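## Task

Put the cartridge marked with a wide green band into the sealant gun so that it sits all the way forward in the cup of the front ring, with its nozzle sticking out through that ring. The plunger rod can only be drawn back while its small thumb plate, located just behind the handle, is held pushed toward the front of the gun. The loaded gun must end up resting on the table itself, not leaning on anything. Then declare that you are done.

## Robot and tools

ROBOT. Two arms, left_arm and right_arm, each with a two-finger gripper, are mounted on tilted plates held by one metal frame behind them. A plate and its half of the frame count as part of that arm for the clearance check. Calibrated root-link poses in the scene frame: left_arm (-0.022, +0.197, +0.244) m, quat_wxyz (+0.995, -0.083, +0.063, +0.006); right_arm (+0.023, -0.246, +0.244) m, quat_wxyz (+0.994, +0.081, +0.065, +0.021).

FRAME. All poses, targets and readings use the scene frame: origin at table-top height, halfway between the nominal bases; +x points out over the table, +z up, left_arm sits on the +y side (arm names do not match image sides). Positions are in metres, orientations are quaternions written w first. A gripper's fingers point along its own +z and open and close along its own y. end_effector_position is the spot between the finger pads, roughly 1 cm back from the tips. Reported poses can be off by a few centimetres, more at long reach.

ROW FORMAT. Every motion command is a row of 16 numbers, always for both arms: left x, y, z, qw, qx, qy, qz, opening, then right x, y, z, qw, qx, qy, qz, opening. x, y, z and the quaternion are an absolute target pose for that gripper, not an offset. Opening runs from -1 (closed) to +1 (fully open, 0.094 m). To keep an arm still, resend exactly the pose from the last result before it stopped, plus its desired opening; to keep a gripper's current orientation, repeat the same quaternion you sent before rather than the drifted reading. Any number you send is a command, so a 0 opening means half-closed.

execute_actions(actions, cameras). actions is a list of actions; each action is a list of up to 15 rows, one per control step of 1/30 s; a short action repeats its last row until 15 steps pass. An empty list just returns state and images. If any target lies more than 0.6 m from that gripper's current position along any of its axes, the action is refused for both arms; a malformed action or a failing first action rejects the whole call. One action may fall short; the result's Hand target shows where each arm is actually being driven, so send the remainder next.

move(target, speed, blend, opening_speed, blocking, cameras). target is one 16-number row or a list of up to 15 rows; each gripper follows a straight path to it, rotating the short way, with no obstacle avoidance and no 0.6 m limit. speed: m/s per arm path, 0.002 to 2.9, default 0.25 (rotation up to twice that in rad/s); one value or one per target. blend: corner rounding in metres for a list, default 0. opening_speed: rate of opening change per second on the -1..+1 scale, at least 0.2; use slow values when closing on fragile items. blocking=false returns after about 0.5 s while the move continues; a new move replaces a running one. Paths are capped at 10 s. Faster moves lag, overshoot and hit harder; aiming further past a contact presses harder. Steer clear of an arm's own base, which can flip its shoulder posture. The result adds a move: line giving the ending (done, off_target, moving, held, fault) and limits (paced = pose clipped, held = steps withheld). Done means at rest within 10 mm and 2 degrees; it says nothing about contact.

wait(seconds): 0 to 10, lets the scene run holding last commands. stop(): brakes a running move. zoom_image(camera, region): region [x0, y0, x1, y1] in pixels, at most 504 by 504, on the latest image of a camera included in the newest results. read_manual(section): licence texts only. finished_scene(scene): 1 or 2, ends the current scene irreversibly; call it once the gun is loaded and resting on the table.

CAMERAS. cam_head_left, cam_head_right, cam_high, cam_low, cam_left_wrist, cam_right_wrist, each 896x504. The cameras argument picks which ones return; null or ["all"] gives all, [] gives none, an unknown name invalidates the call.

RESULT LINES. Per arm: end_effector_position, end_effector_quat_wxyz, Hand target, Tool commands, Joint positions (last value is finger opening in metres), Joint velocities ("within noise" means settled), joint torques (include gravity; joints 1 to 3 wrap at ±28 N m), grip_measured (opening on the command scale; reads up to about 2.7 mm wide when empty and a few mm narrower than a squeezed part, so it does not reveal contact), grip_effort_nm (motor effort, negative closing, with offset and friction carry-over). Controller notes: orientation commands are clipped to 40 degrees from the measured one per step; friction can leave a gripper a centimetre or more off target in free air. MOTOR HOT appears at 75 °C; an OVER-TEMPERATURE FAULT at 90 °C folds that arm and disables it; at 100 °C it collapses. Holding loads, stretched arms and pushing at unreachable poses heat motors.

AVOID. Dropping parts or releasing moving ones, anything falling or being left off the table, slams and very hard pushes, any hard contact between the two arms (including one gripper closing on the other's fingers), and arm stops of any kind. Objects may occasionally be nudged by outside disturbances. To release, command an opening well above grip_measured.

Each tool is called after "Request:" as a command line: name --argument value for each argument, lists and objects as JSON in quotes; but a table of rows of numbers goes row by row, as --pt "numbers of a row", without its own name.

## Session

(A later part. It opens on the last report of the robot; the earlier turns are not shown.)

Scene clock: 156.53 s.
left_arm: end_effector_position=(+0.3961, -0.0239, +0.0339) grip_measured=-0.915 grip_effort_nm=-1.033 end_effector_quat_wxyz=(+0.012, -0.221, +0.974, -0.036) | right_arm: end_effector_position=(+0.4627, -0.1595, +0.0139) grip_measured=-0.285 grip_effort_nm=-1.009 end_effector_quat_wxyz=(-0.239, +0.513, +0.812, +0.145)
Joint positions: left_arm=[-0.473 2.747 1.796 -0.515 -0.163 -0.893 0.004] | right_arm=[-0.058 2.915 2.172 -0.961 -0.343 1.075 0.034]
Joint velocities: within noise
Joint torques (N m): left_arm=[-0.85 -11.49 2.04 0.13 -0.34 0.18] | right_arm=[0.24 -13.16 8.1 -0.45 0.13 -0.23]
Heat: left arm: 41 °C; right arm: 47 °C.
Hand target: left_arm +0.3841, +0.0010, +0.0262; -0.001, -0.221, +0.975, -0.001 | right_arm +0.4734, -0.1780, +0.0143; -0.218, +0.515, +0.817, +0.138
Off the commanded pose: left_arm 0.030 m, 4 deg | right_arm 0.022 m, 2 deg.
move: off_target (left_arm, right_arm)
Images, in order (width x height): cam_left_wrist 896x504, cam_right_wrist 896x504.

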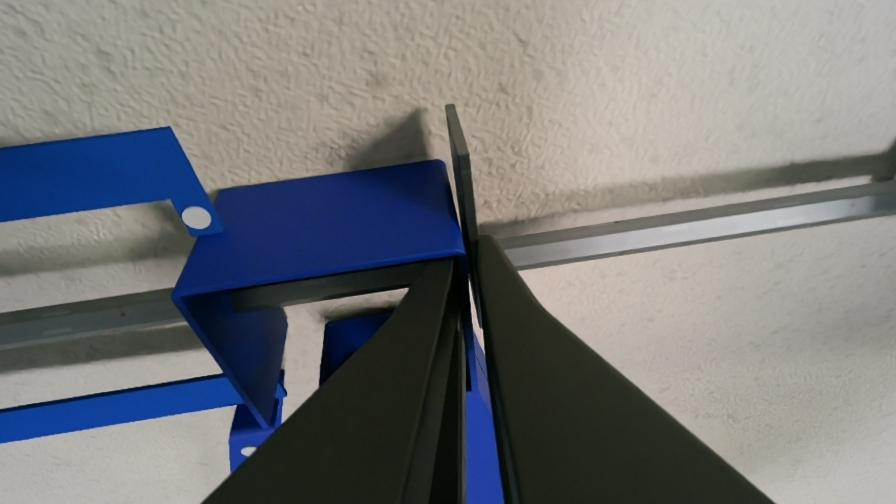

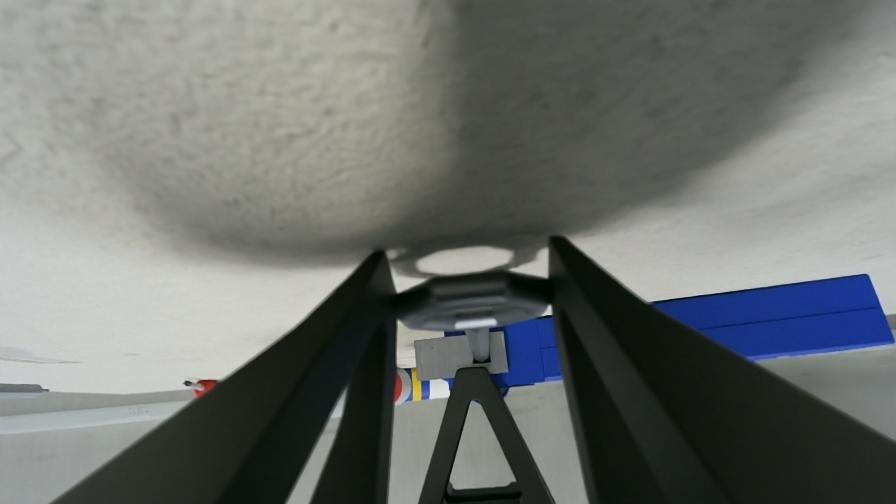

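Request:
move --pt "0.384 0.004 0.028 0 -0.2215 0.9751 0 -0.97 0.495 -0.224 0.014 -0.2190 0.5147 0.8173 0.1379 -0.6" --speed 0.07 --cameras '["cam_right_wrist","cam_left_wrist","cam_head_left"]'

Scene clock: 159.90 s.
left_arm: end_effector_position=(+0.3984, -0.0265, +0.0352) grip_measured=-0.915 grip_effort_nm=-1.023 end_effector_quat_wxyz=(+0.016, -0.221, +0.974, -0.045) | right_arm: end_effector_position=(+0.4797, -0.1961, +0.0142) grip_measured=-0.285 grip_effort_nm=-1.009 end_effector_quat_wxyz=(-0.251, +0.508, +0.810, +0.148)
Joint positions: left_arm=[-0.473 2.742 1.788 -0.496 -0.154 -0.89 0.004] | right_arm=[-0.134 3.064 2.515 -1.204 -0.348 0.984 0.034]
Joint velocities: within noise
Joint torques (N m): left_arm=[-0.61 -11.63 1.95 -0.05 -0.39 0.2] | right_arm=[-0.68 -13.97 9.31 -0.43 0.29 -0.17]
Heat: left arm: 41 °C; right arm: 48 °C.
Hand target: left_arm +0.3842, +0.0027, +0.0281; -0.001, -0.221, +0.975, -0.001 | right_arm +0.4938, -0.2240, +0.0149; -0.217, +0.516, +0.817, +0.138
Off the commanded pose: left_arm 0.035 m, 5 deg | right_arm 0.032 m, 4 deg.
move: off_target (left_arm, right_arm)
Images, in order (width x height): cam_head_left 896x504, cam_left_wrist 896x504, cam_right_wrist 896x504.

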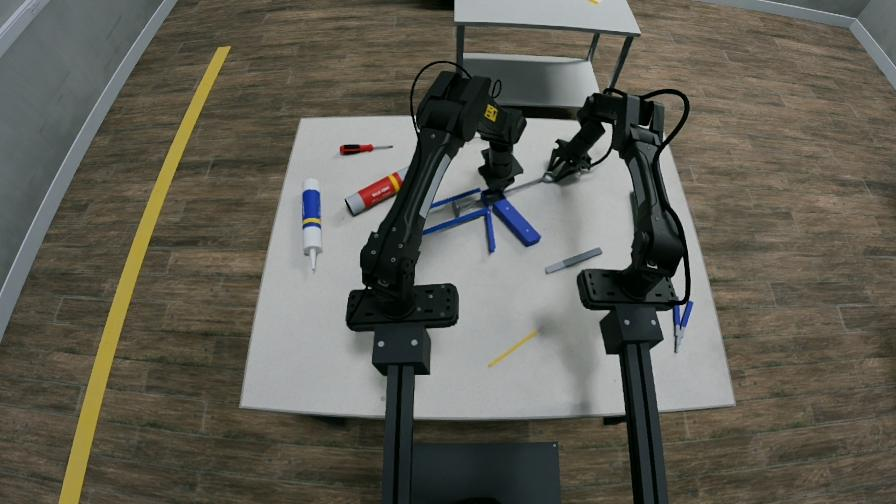

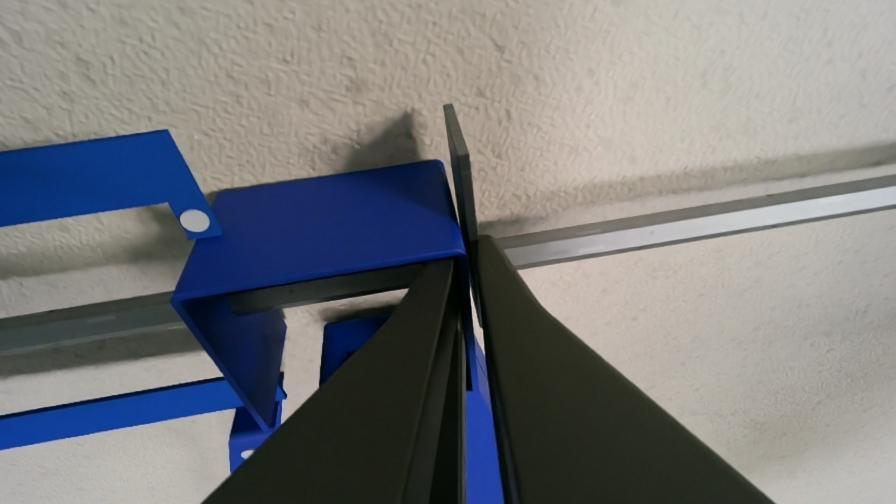

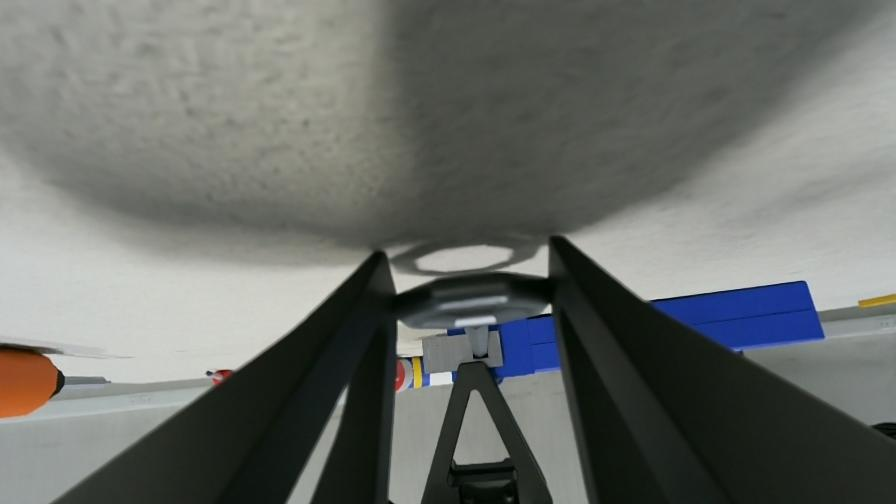

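Request:
move --pt "0.366 0.042 0.028 0 -0.2215 0.9751 0 -0.97 0.495 -0.224 0.014 -0.2190 0.5147 0.8173 0.1379 -0.6" --speed 0.07 --cameras '["cam_right_wrist","cam_left_wrist","cam_head_left"]'

Scene clock: 174.77 s.
left_arm: end_effector_position=(+0.3829, +0.0060, +0.0358) grip_measured=-0.916 grip_effort_nm=-1.028 end_effector_quat_wxyz=(+0.017, -0.222, +0.973, -0.054) | right_arm: end_effector_position=(+0.4804, -0.1962, +0.0143) grip_measured=-0.285 grip_effort_nm=-1.004 end_effector_quat_wxyz=(-0.251, +0.508, +0.811, +0.149)
Joint positions: left_arm=[-0.418 2.639 1.572 -0.361 -0.133 -0.834 0.004] | right_arm=[-0.134 3.068 2.525 -1.209 -0.348 0.981 0.034]
Joint velocities: within noise
Joint torques (N m): left_arm=[0.08 -10.86 1.4 -0.11 -0.55 0.3] | right_arm=[-0.65 -13.89 9.2 -0.41 0.29 -0.15]
Heat: left arm: 41 °C; right arm: 48 °C.
Hand target: left_arm +0.3660, +0.0400, +0.0283; -0.001, -0.220, +0.975, -0.002 | right_arm +0.4940, -0.2240, +0.0150; -0.217, +0.516, +0.817, +0.138
Off the commanded pose: left_arm 0.041 m, 7 deg | right_arm 0.031 m, 4 deg.
move: off_target (left_arm, right_arm)
Images, in order (width x height): cam_head_left 896x504, cam_left_wrist 896x504, cam_right_wrist 896x504.

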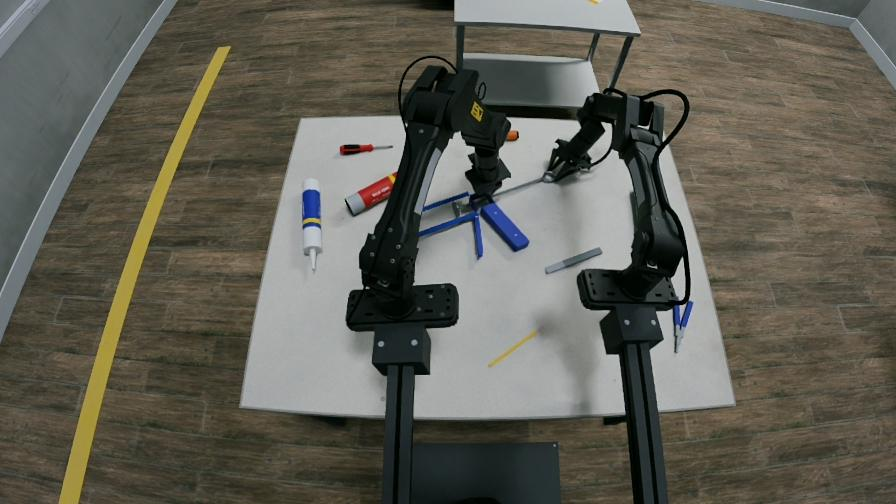

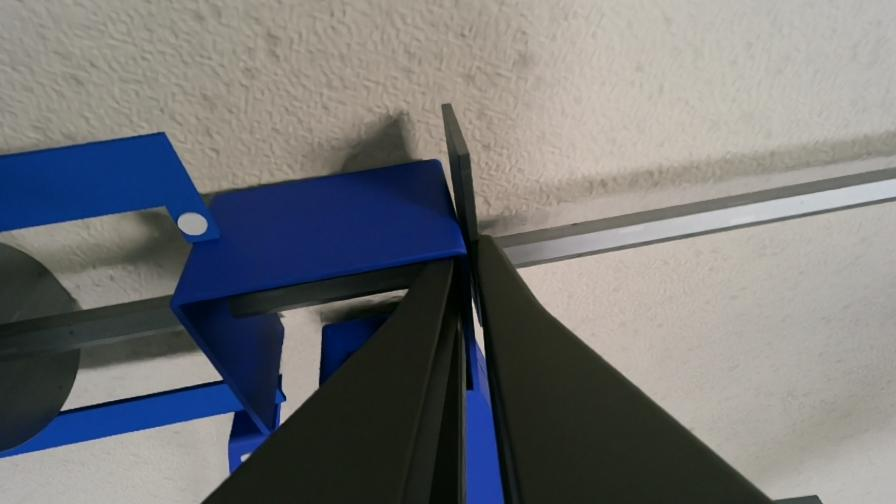

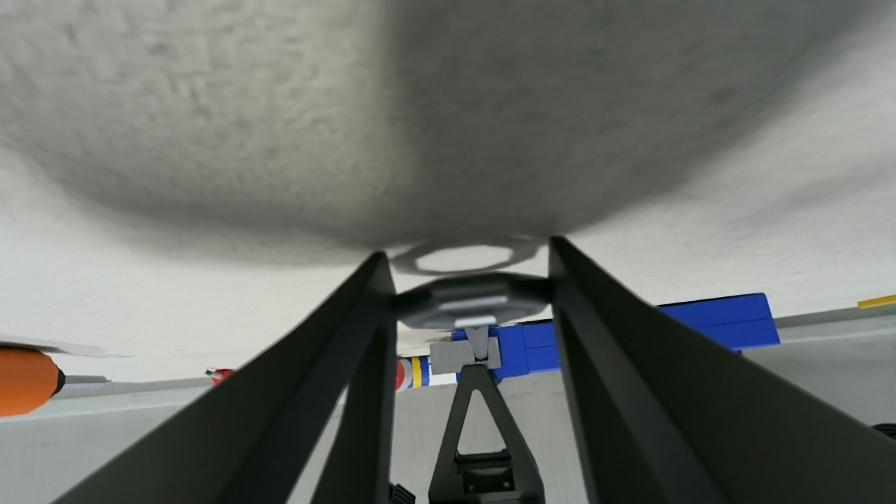

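Request:
move --pt "0.348 0.080 0.028 0 -0.2215 0.9751 0 -0.97 0.495 -0.224 0.014 -0.2190 0.5147 0.8173 0.1379 -0.6" --speed 0.07 --cameras '["cam_right_wrist","cam_left_wrist","cam_head_left"]'

Scene clock: 177.43 s.
left_arm: end_effector_position=(+0.3648, +0.0445, +0.0367) grip_measured=-0.916 grip_effort_nm=-1.033 end_effector_quat_wxyz=(+0.014, -0.220, +0.974, -0.055) | right_arm: end_effector_position=(+0.4800, -0.1962, +0.0144) grip_measured=-0.285 grip_effort_nm=-1.009 end_effector_quat_wxyz=(-0.251, +0.507, +0.811, +0.148)
Joint positions: left_arm=[-0.347 2.549 1.389 -0.263 -0.119 -0.761 0.004] | right_arm=[-0.134 3.068 2.525 -1.211 -0.348 0.981 0.034]
Joint velocities: within noise
Joint torques (N m): left_arm=[0.55 -9.83 1.07 0.02 -0.62 0.3] | right_arm=[-0.62 -13.98 9.16 -0.4 0.29 -0.15]
Heat: left arm: 42 °C; right arm: 49 °C.
Hand target: left_arm +0.3478, +0.0780, +0.0286; -0.001, -0.220, +0.975, -0.001 | right_arm +0.4939, -0.2240, +0.0150; -0.217, +0.516, +0.817, +0.138
Off the commanded pose: left_arm 0.040 m, 6 deg | right_arm 0.032 m, 4 deg.
move: off_target (left_arm, right_arm)
Images, in order (width x height): cam_head_left 896x504, cam_left_wrist 896x504, cam_right_wrist 896x504.

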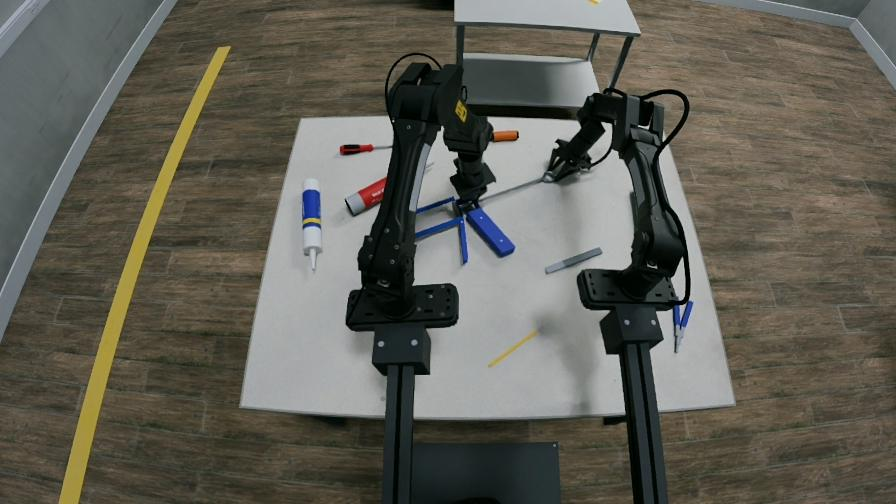

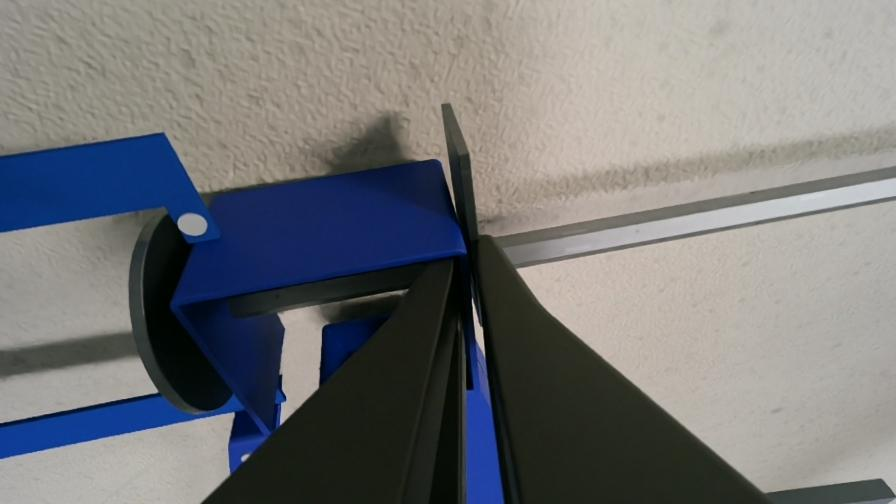

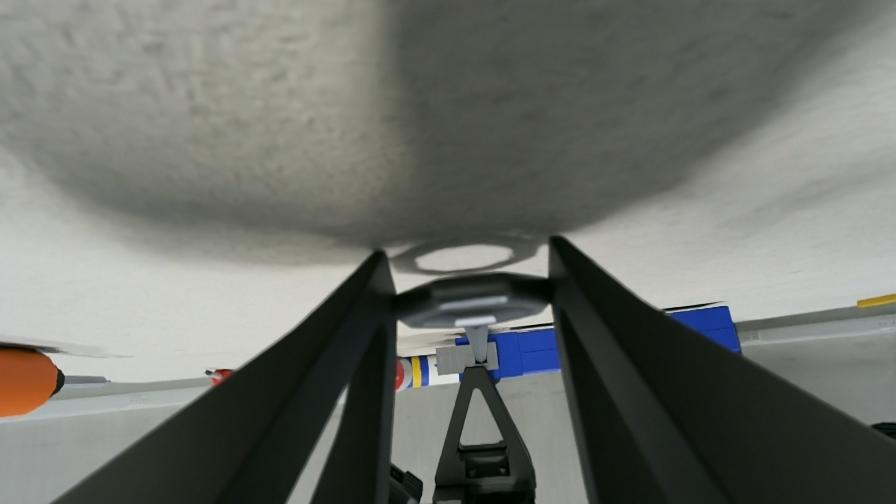

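Just about there; a few more millimetres.

Request:
move --pt "0.343 0.091 0.028 0 -0.2215 0.9751 0 -0.97 0.495 -0.224 0.014 -0.2190 0.5147 0.8173 0.1379 -0.6" --speed 0.05 --cameras '["cam_left_wrist","cam_head_left"]'

Scene clock: 179.97 s.
left_arm: end_effector_position=(+0.3619, +0.0533, +0.0365) grip_measured=-0.916 grip_effort_nm=-1.033 end_effector_quat_wxyz=(+0.017, -0.220, +0.974, -0.059) | right_arm: end_effector_position=(+0.4801, -0.1962, +0.0155) grip_measured=-0.285 grip_effort_nm=-1.009 end_effector_quat_wxyz=(-0.252, +0.507, +0.811, +0.148)
Joint positions: left_arm=[-0.326 2.529 1.343 -0.226 -0.111 -0.739 0.004] | right_arm=[-0.134 3.068 2.529 -1.216 -0.349 0.981 0.034]
Joint velocities: within noise
Joint torques (N m): left_arm=[0.95 -9.8 0.94 -0.05 -0.68 0.32] | right_arm=[-0.64 -13.86 8.92 -0.38 0.29 -0.12]
Heat: left arm: 42 °C; right arm: 49 °C.
Hand target: left_arm +0.3428, +0.0887, +0.0286; -0.001, -0.220, +0.975, -0.002 | right_arm +0.4940, -0.2240, +0.0151; -0.217, +0.516, +0.817, +0.138
Off the commanded pose: left_arm 0.043 m, 7 deg | right_arm 0.032 m, 4 deg.
move: off_target (left_arm, right_arm)
Images, in order (width x height): cam_head_left 896x504, cam_left_wrist 896x504.

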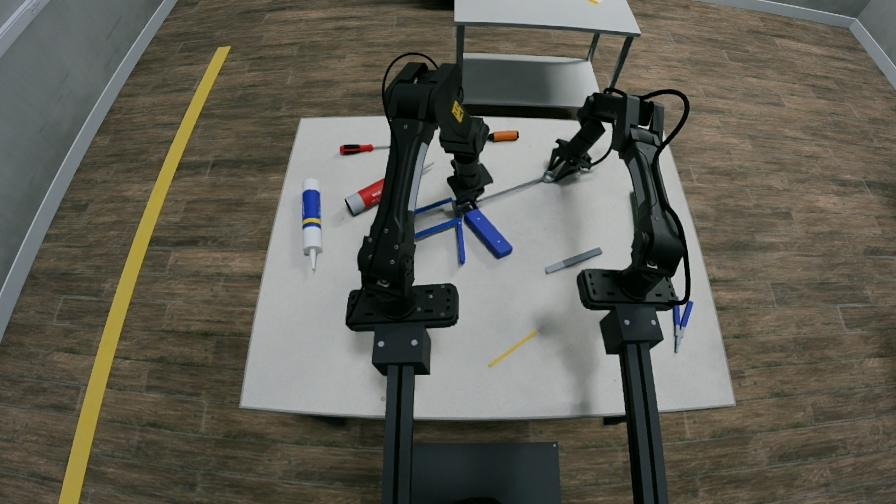

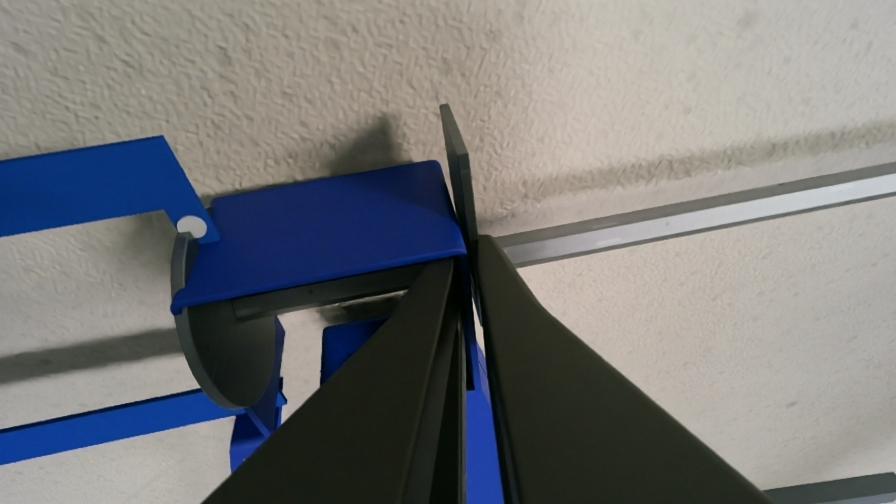

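Request:
move --pt "0.358 0.060 0.030 0.005 -0.2215 0.9745 -0.03 -0.95 0.484 -0.204 0.013 -0.23 0.512 0.815 0.142 -0.55" --pt "0.358 0.060 0.030 0.005 -0.2215 0.9745 -0.03 -0.5 0.484 -0.204 0.013 -0.23 0.512 0.815 0.142 -0.55" --speed 0.05 --opening_speed 0.5 --cameras '["cam_left_wrist"]'

Scene clock: 189.57 s.
left_arm: end_effector_position=(+0.3618, +0.0543, +0.0385) grip_measured=-0.503 grip_effort_nm=0.159 end_effector_quat_wxyz=(+0.012, -0.218, +0.975, -0.049) | right_arm: end_effector_position=(+0.4770, -0.1933, +0.0129) grip_measured=-0.285 grip_effort_nm=-1.009 end_effector_quat_wxyz=(-0.256, +0.510, +0.807, +0.153)
Joint positions: left_arm=[-0.33 2.531 1.366 -0.268 -0.124 -0.74 0.023] | right_arm=[-0.134 3.056 2.485 -1.186 -0.362 0.988 0.034]
Joint velocities: within noise
Joint torques (N m): left_arm=[-2.45 -7.62 5.63 0.19 -0.2 -0.08] | right_arm=[1.85 -15.61 3.82 -0.15 0.2 -0.03]
Heat: left arm: 41 °C; right arm: 52 °C.
Hand target: left_arm +0.3579, +0.0600, +0.0303; +0.005, -0.221, +0.975, -0.031 | right_arm +0.4841, -0.2040, +0.0134; -0.232, +0.512, +0.815, +0.142
Off the commanded pose: left_arm 0.011 m, 2 deg | right_arm 0.013 m, 3 deg.
move: off_target (left_arm, right_arm); target 2's new opening was sent with left_arm's hand 0.013 m and 3 deg from that target
Images, in order (width x height): cam_left_wrist 896x504.

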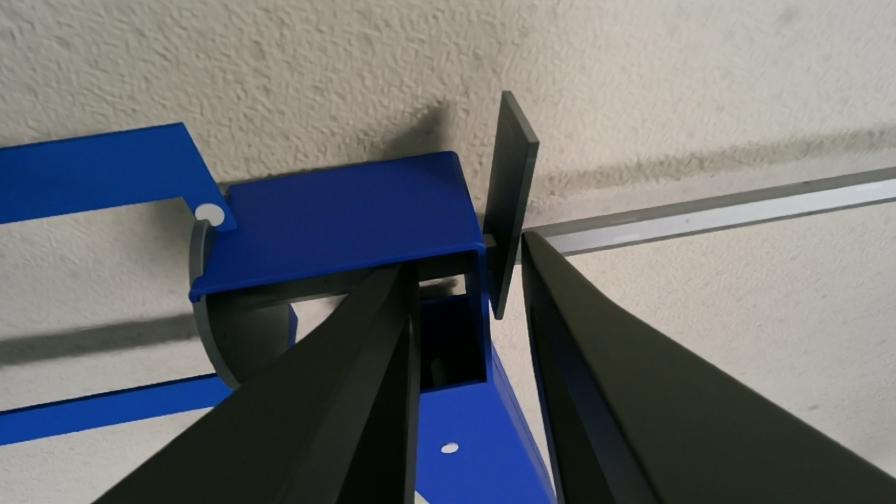

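Request:
move --pt "0.358 0.060 0.13 0.005 -0.2215 0.9745 -0.03 0.0 0.484 -0.204 0.013 -0.23 0.512 0.815 0.142 0.2" --pt "0.33 0.10 0.22 0.0 -0.2215 0.9751 0.0 0.0 0.502 -0.242 0.085 -0.219 0.515 0.817 0.138 0.2" --speed '[0.1,0.12]' --opening_speed 0.6

Scene clock: 216.03 s.
left_arm: end_effector_position=(+0.3309, +0.1006, +0.2051) grip_measured=-0.003 grip_effort_nm=0.144 end_effector_quat_wxyz=(-0.011, -0.221, +0.975, +0.001) | right_arm: end_effector_position=(+0.4865, -0.2316, +0.0597) grip_measured=+0.197 grip_effort_nm=0.173 end_effector_quat_wxyz=(-0.242, +0.513, +0.813, +0.131)
Joint positions: left_arm=[-0.358 2.02 1.28 -0.789 -0.189 -0.791 0.047] | right_arm=[-0.175 2.958 2.513 -1.315 -0.302 0.954 0.056]
Joint velocities: within noise
Joint torques (N m): left_arm=[-3.41 -11.49 4.92 0.04 -0.1 -0.14] | right_arm=[1.7 -18.21 7.64 -0.73 -0.11 0]
Heat: left arm: 43 °C; right arm: 61 °C.
Hand target: left_arm +0.3301, +0.1001, +0.2194; +0.000, -0.222, +0.975, +0.000 | right_arm +0.5014, -0.2416, +0.0845; -0.219, +0.515, +0.817, +0.138
Off the commanded pose: left_arm 0.015 m, 1 deg | right_arm 0.031 m, 3 deg.
move: off_target (left_arm, right_arm)

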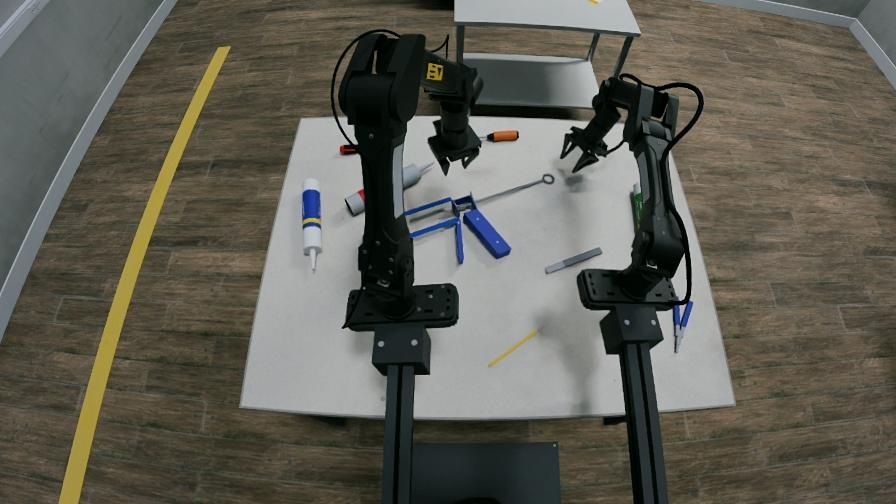

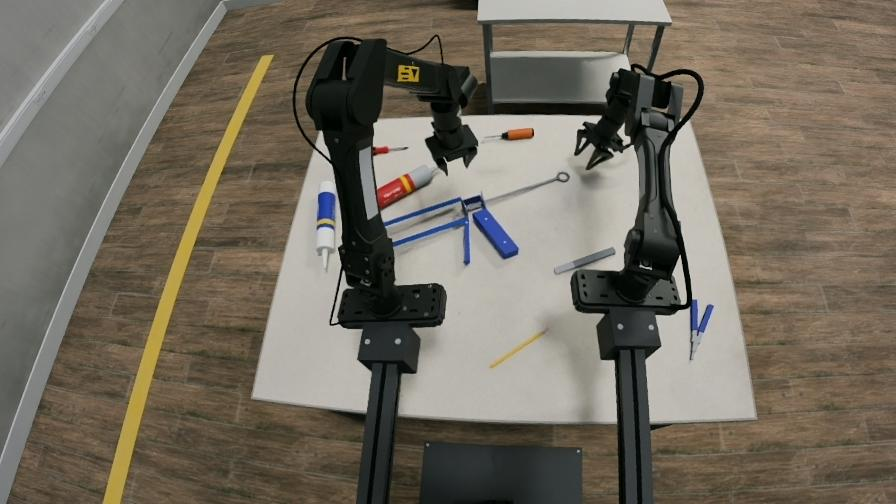

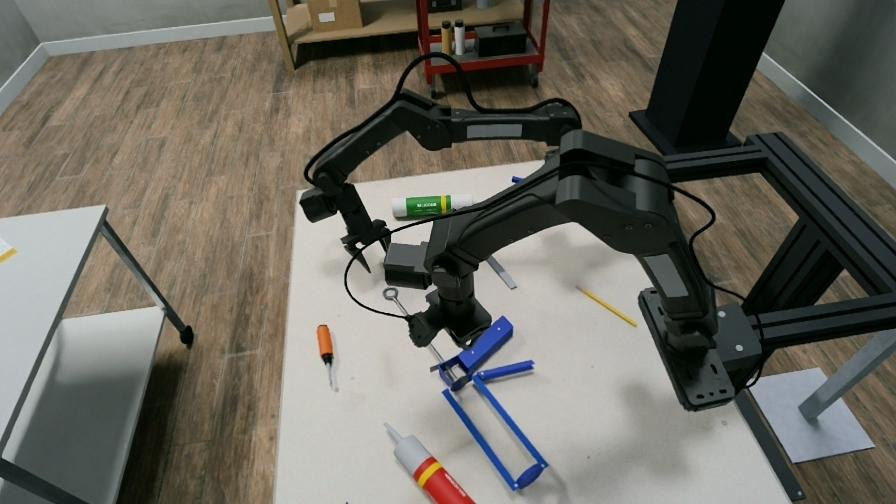

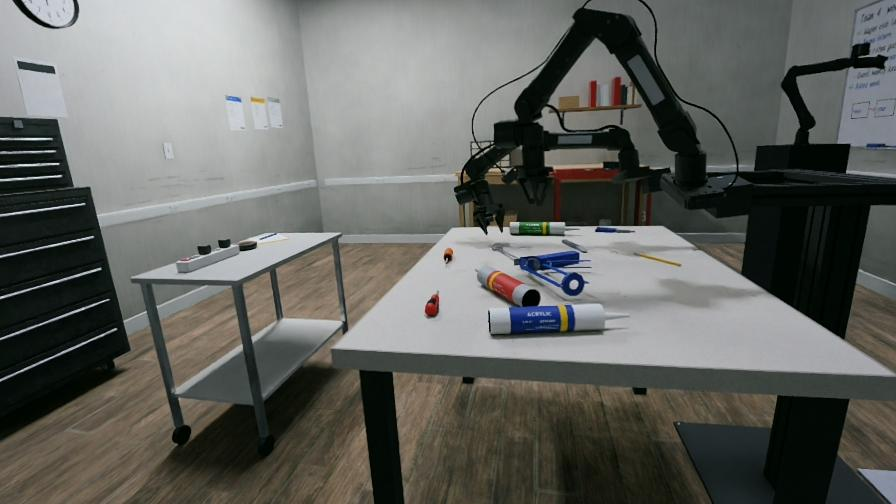

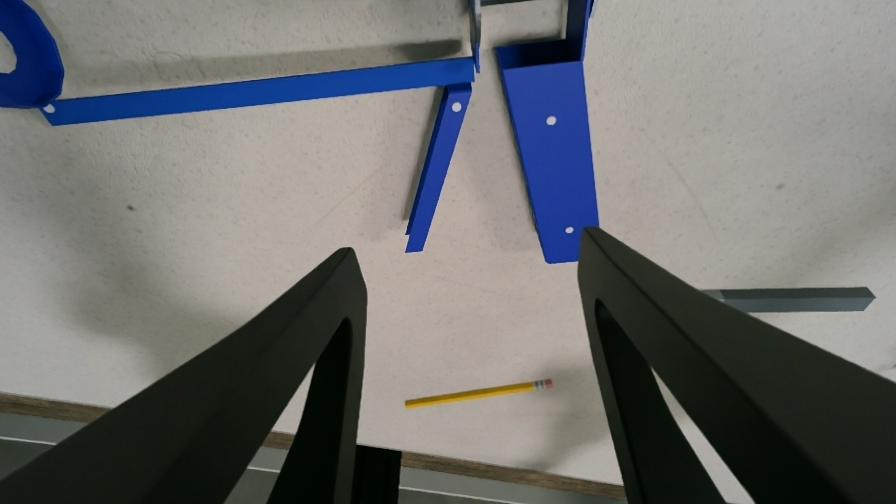

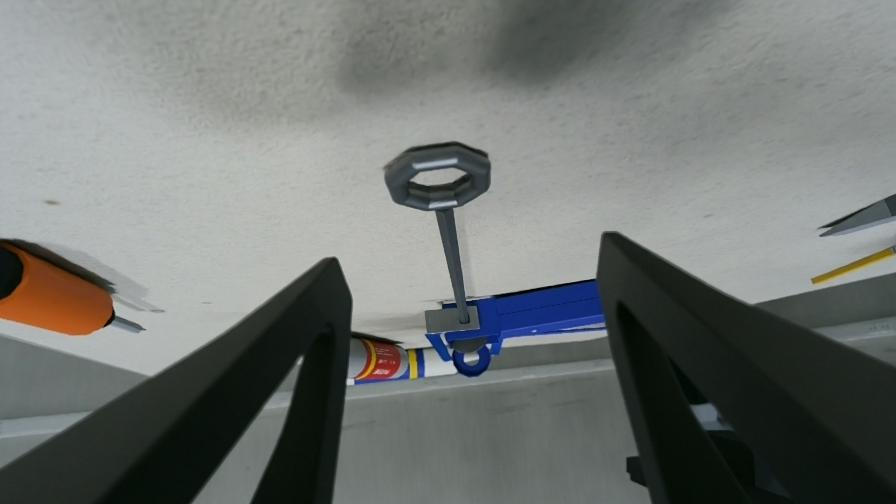

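Request:
move --pt "0.25 0.20 0.27 0.342 0 0.94 0 0.0 0.44 -0.33 0.2 -0.1 0.2 0.97 0.08 0.9" --pt "0.25 0.20 0.27 0.342 0 0.94 0 0.0 0.342 -0.45 0.13 0 0.0610 0.9981 0 0.9" --speed '[0.25,0.2]'

Scene clock: 222.60 s.
left_arm: end_effector_position=(+0.2463, +0.1993, +0.2664) grip_measured=-0.003 grip_effort_nm=0.144 end_effector_quat_wxyz=(+0.327, +0.001, +0.945, +0.002) | right_arm: end_effector_position=(+0.3314, -0.4433, +0.1188) grip_measured=+0.897 grip_effort_nm=0.178 end_effector_quat_wxyz=(-0.027, +0.060, +0.998, +0.010)
Joint positions: left_arm=[-0.211 0.907 0.273 -0.166 -0.268 -0.029 0.047] | right_arm=[-0.594 2.08 1.187 -0.537 0.074 -0.433 0.089]
Joint velocities: within noise
Joint torques (N m): left_arm=[0.42 -1.85 6.04 1.47 0.05 0.15] | right_arm=[0.46 -13.31 3.88 0.33 -0.06 -0.01]
Heat: left arm: 43 °C; right arm: 60 °C.
Hand target: left_arm +0.2498, +0.2000, +0.2700; +0.342, +0.000, +0.940, +0.000 | right_arm +0.3418, -0.4500, +0.1302; +0.000, +0.061, +0.998, +0.000
Off the commanded pose: left_arm 0.005 m, 2 deg | right_arm 0.017 m, 3 deg.
move: off_target (right_arm)

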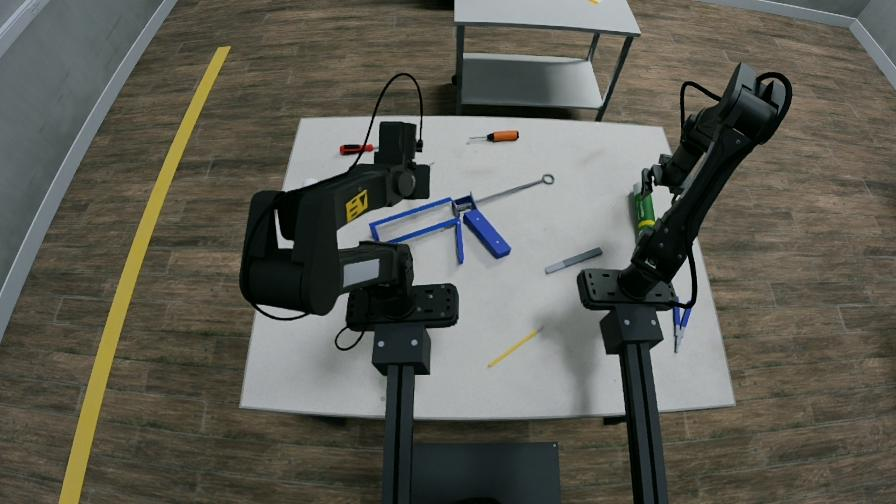

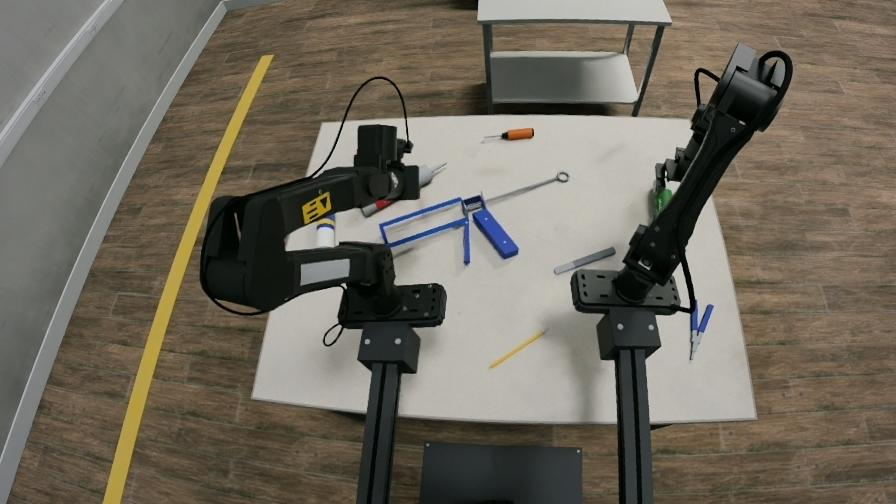

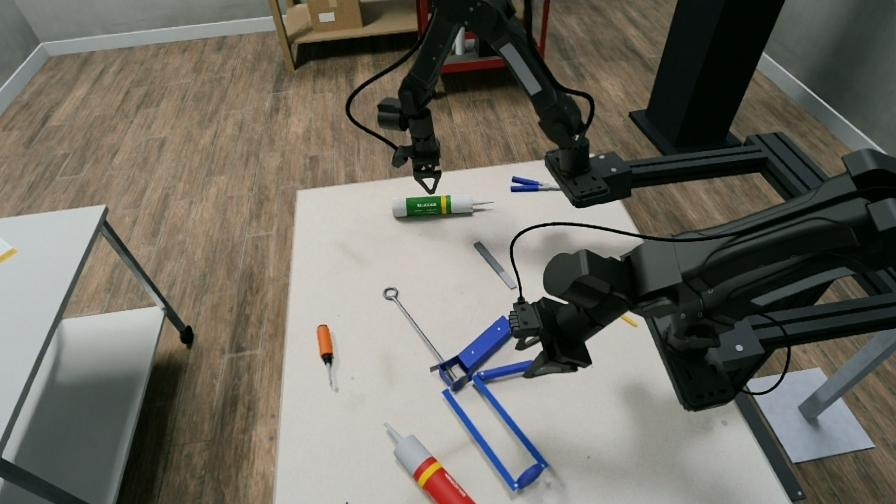

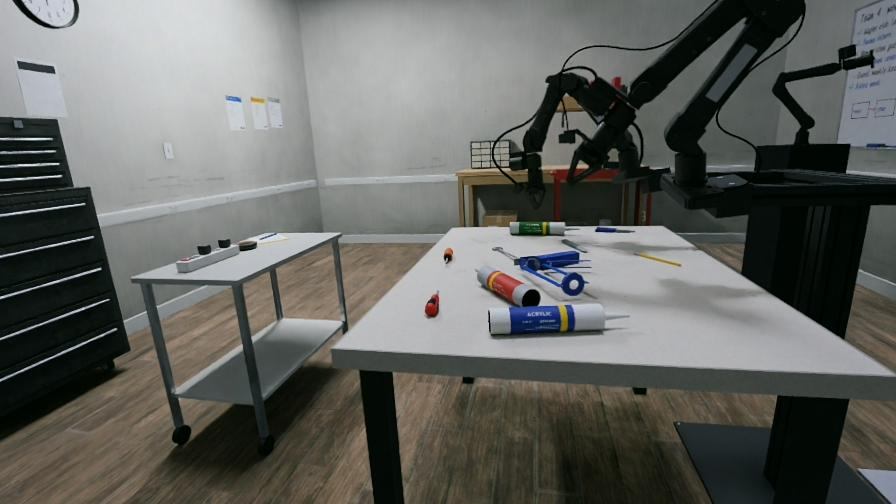

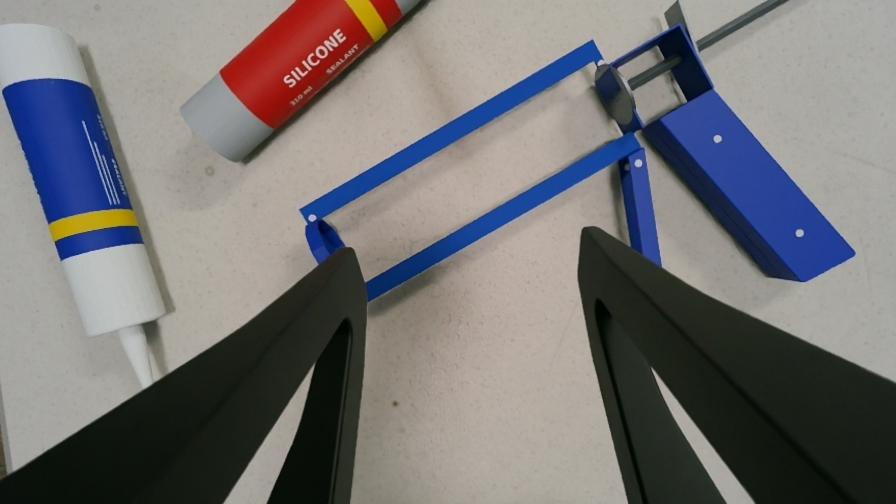

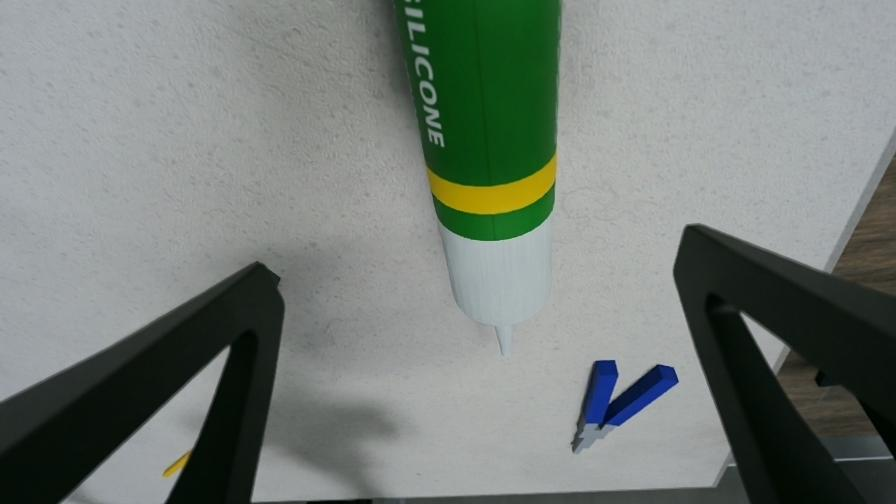

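Request:
move --target '[0.246,0.199,0.266,0.342,0,0.94,0,0.0,0.347,-0.456,0.06,0,0.0610,0.9981,0,0.9]' --speed 0.15

Scene clock: 237.77 s.
left_arm: end_effector_position=(+0.2416, +0.1991, +0.2611) grip_measured=-0.003 grip_effort_nm=0.144 end_effector_quat_wxyz=(+0.325, +0.002, +0.946, +0.002) | right_arm: end_effector_position=(+0.3379, -0.4493, +0.0619) grip_measured=+0.897 grip_effort_nm=0.173 end_effector_quat_wxyz=(-0.017, +0.059, +0.998, +0.003)
Joint positions: left_arm=[-0.211 0.899 0.25 -0.156 -0.268 -0.029 0.047] | right_arm=[-0.607 2.258 1.214 -0.36 0.074 -0.452 0.089]
Joint velocities: within noise
Joint torques (N m): left_arm=[-0.24 -2.07 6.06 1.49 -0.01 0.11] | right_arm=[0.02 -9.66 5.22 0.46 -0.1 -0.03]
Heat: left arm: 38 °C; right arm: 58 °C.
Hand target: left_arm +0.2458, +0.1990, +0.2661; +0.342, +0.000, +0.940, +0.000 | right_arm +0.3467, -0.4560, +0.0604; +0.000, +0.061, +0.998, +0.000
Off the commanded pose: left_arm 0.007 m, 2 deg | right_arm 0.011 m, 2 deg.
move: off_target (right_arm)

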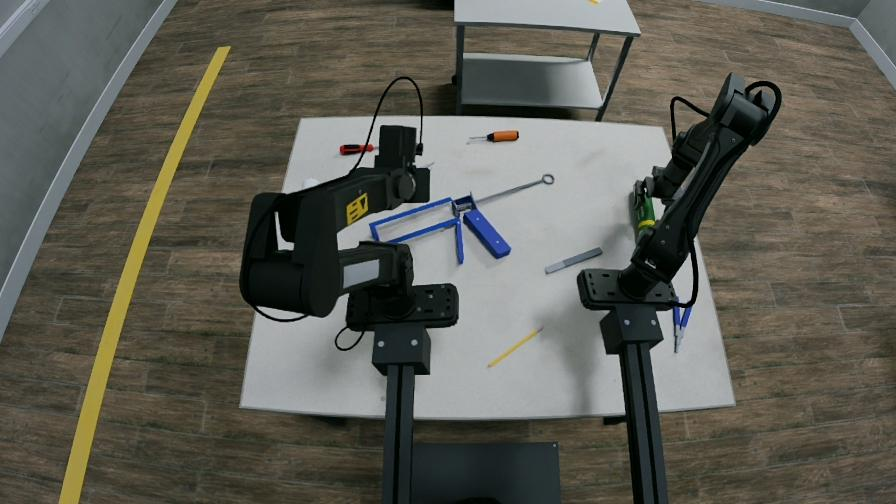

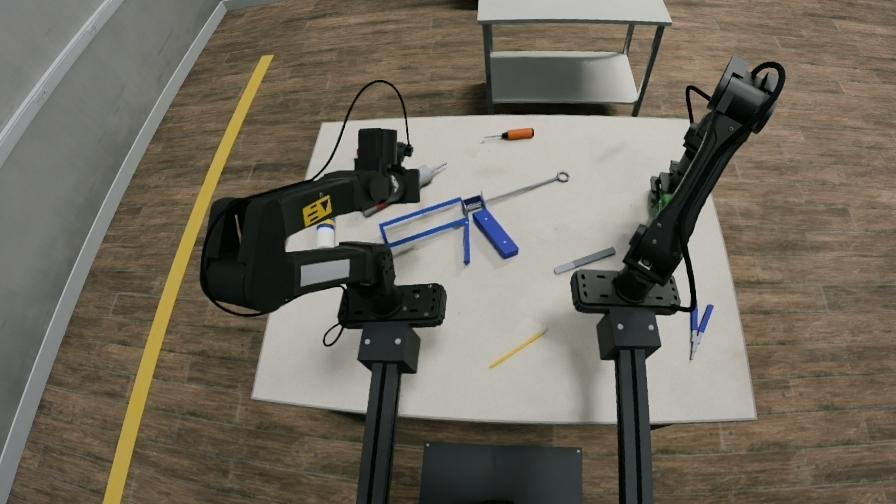

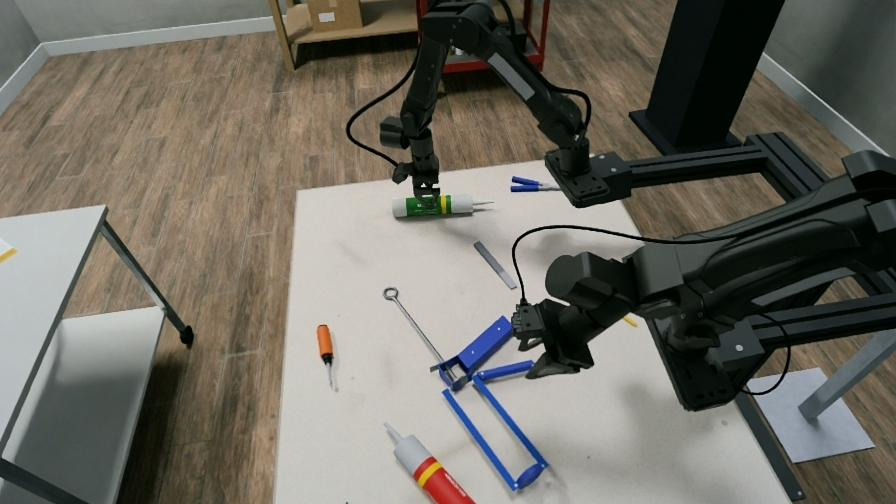

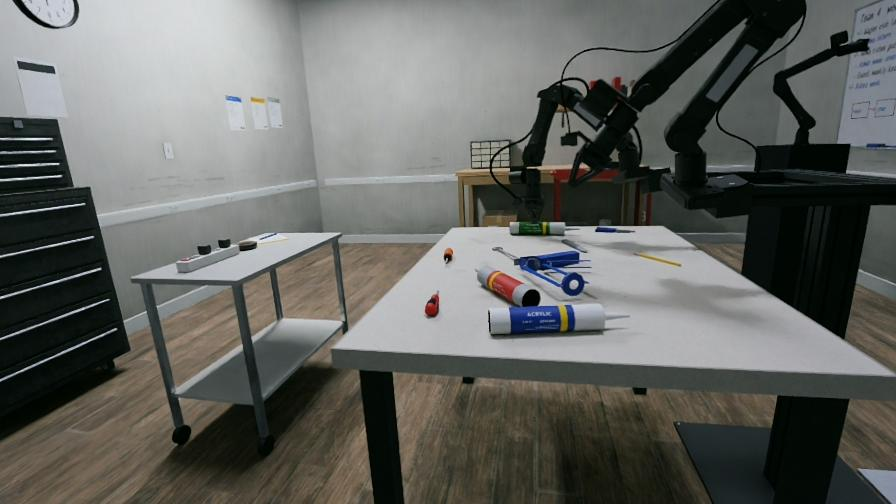

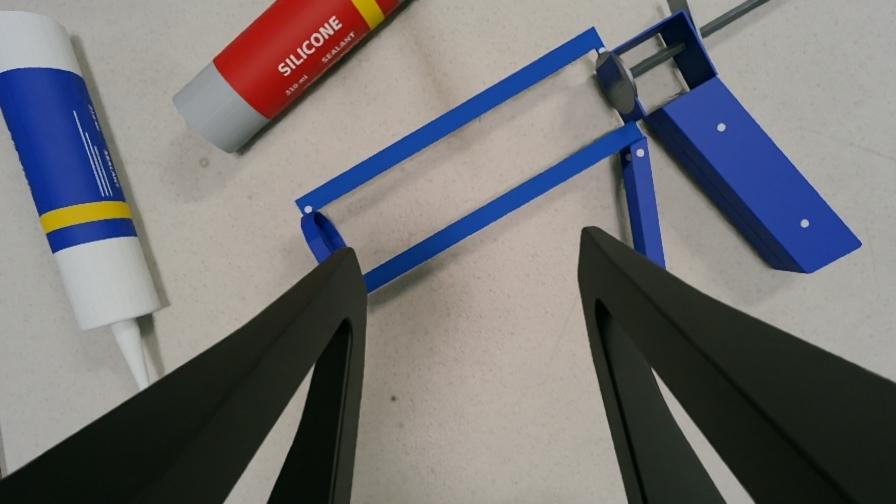

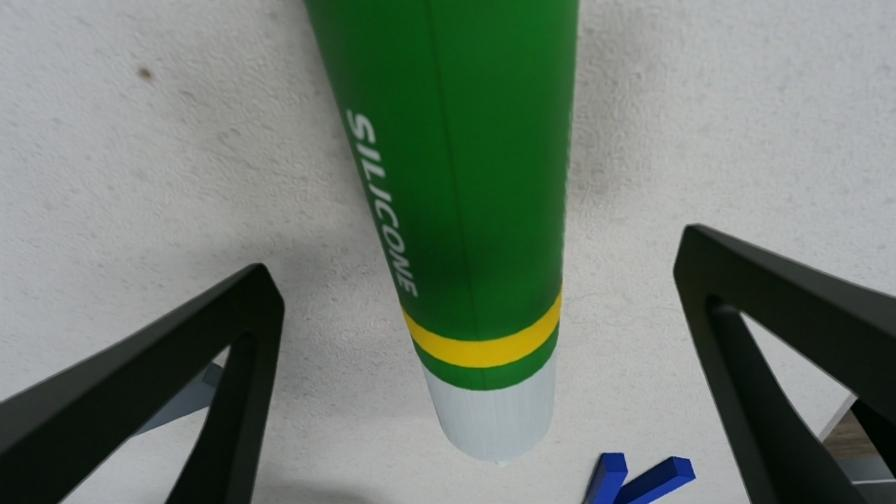

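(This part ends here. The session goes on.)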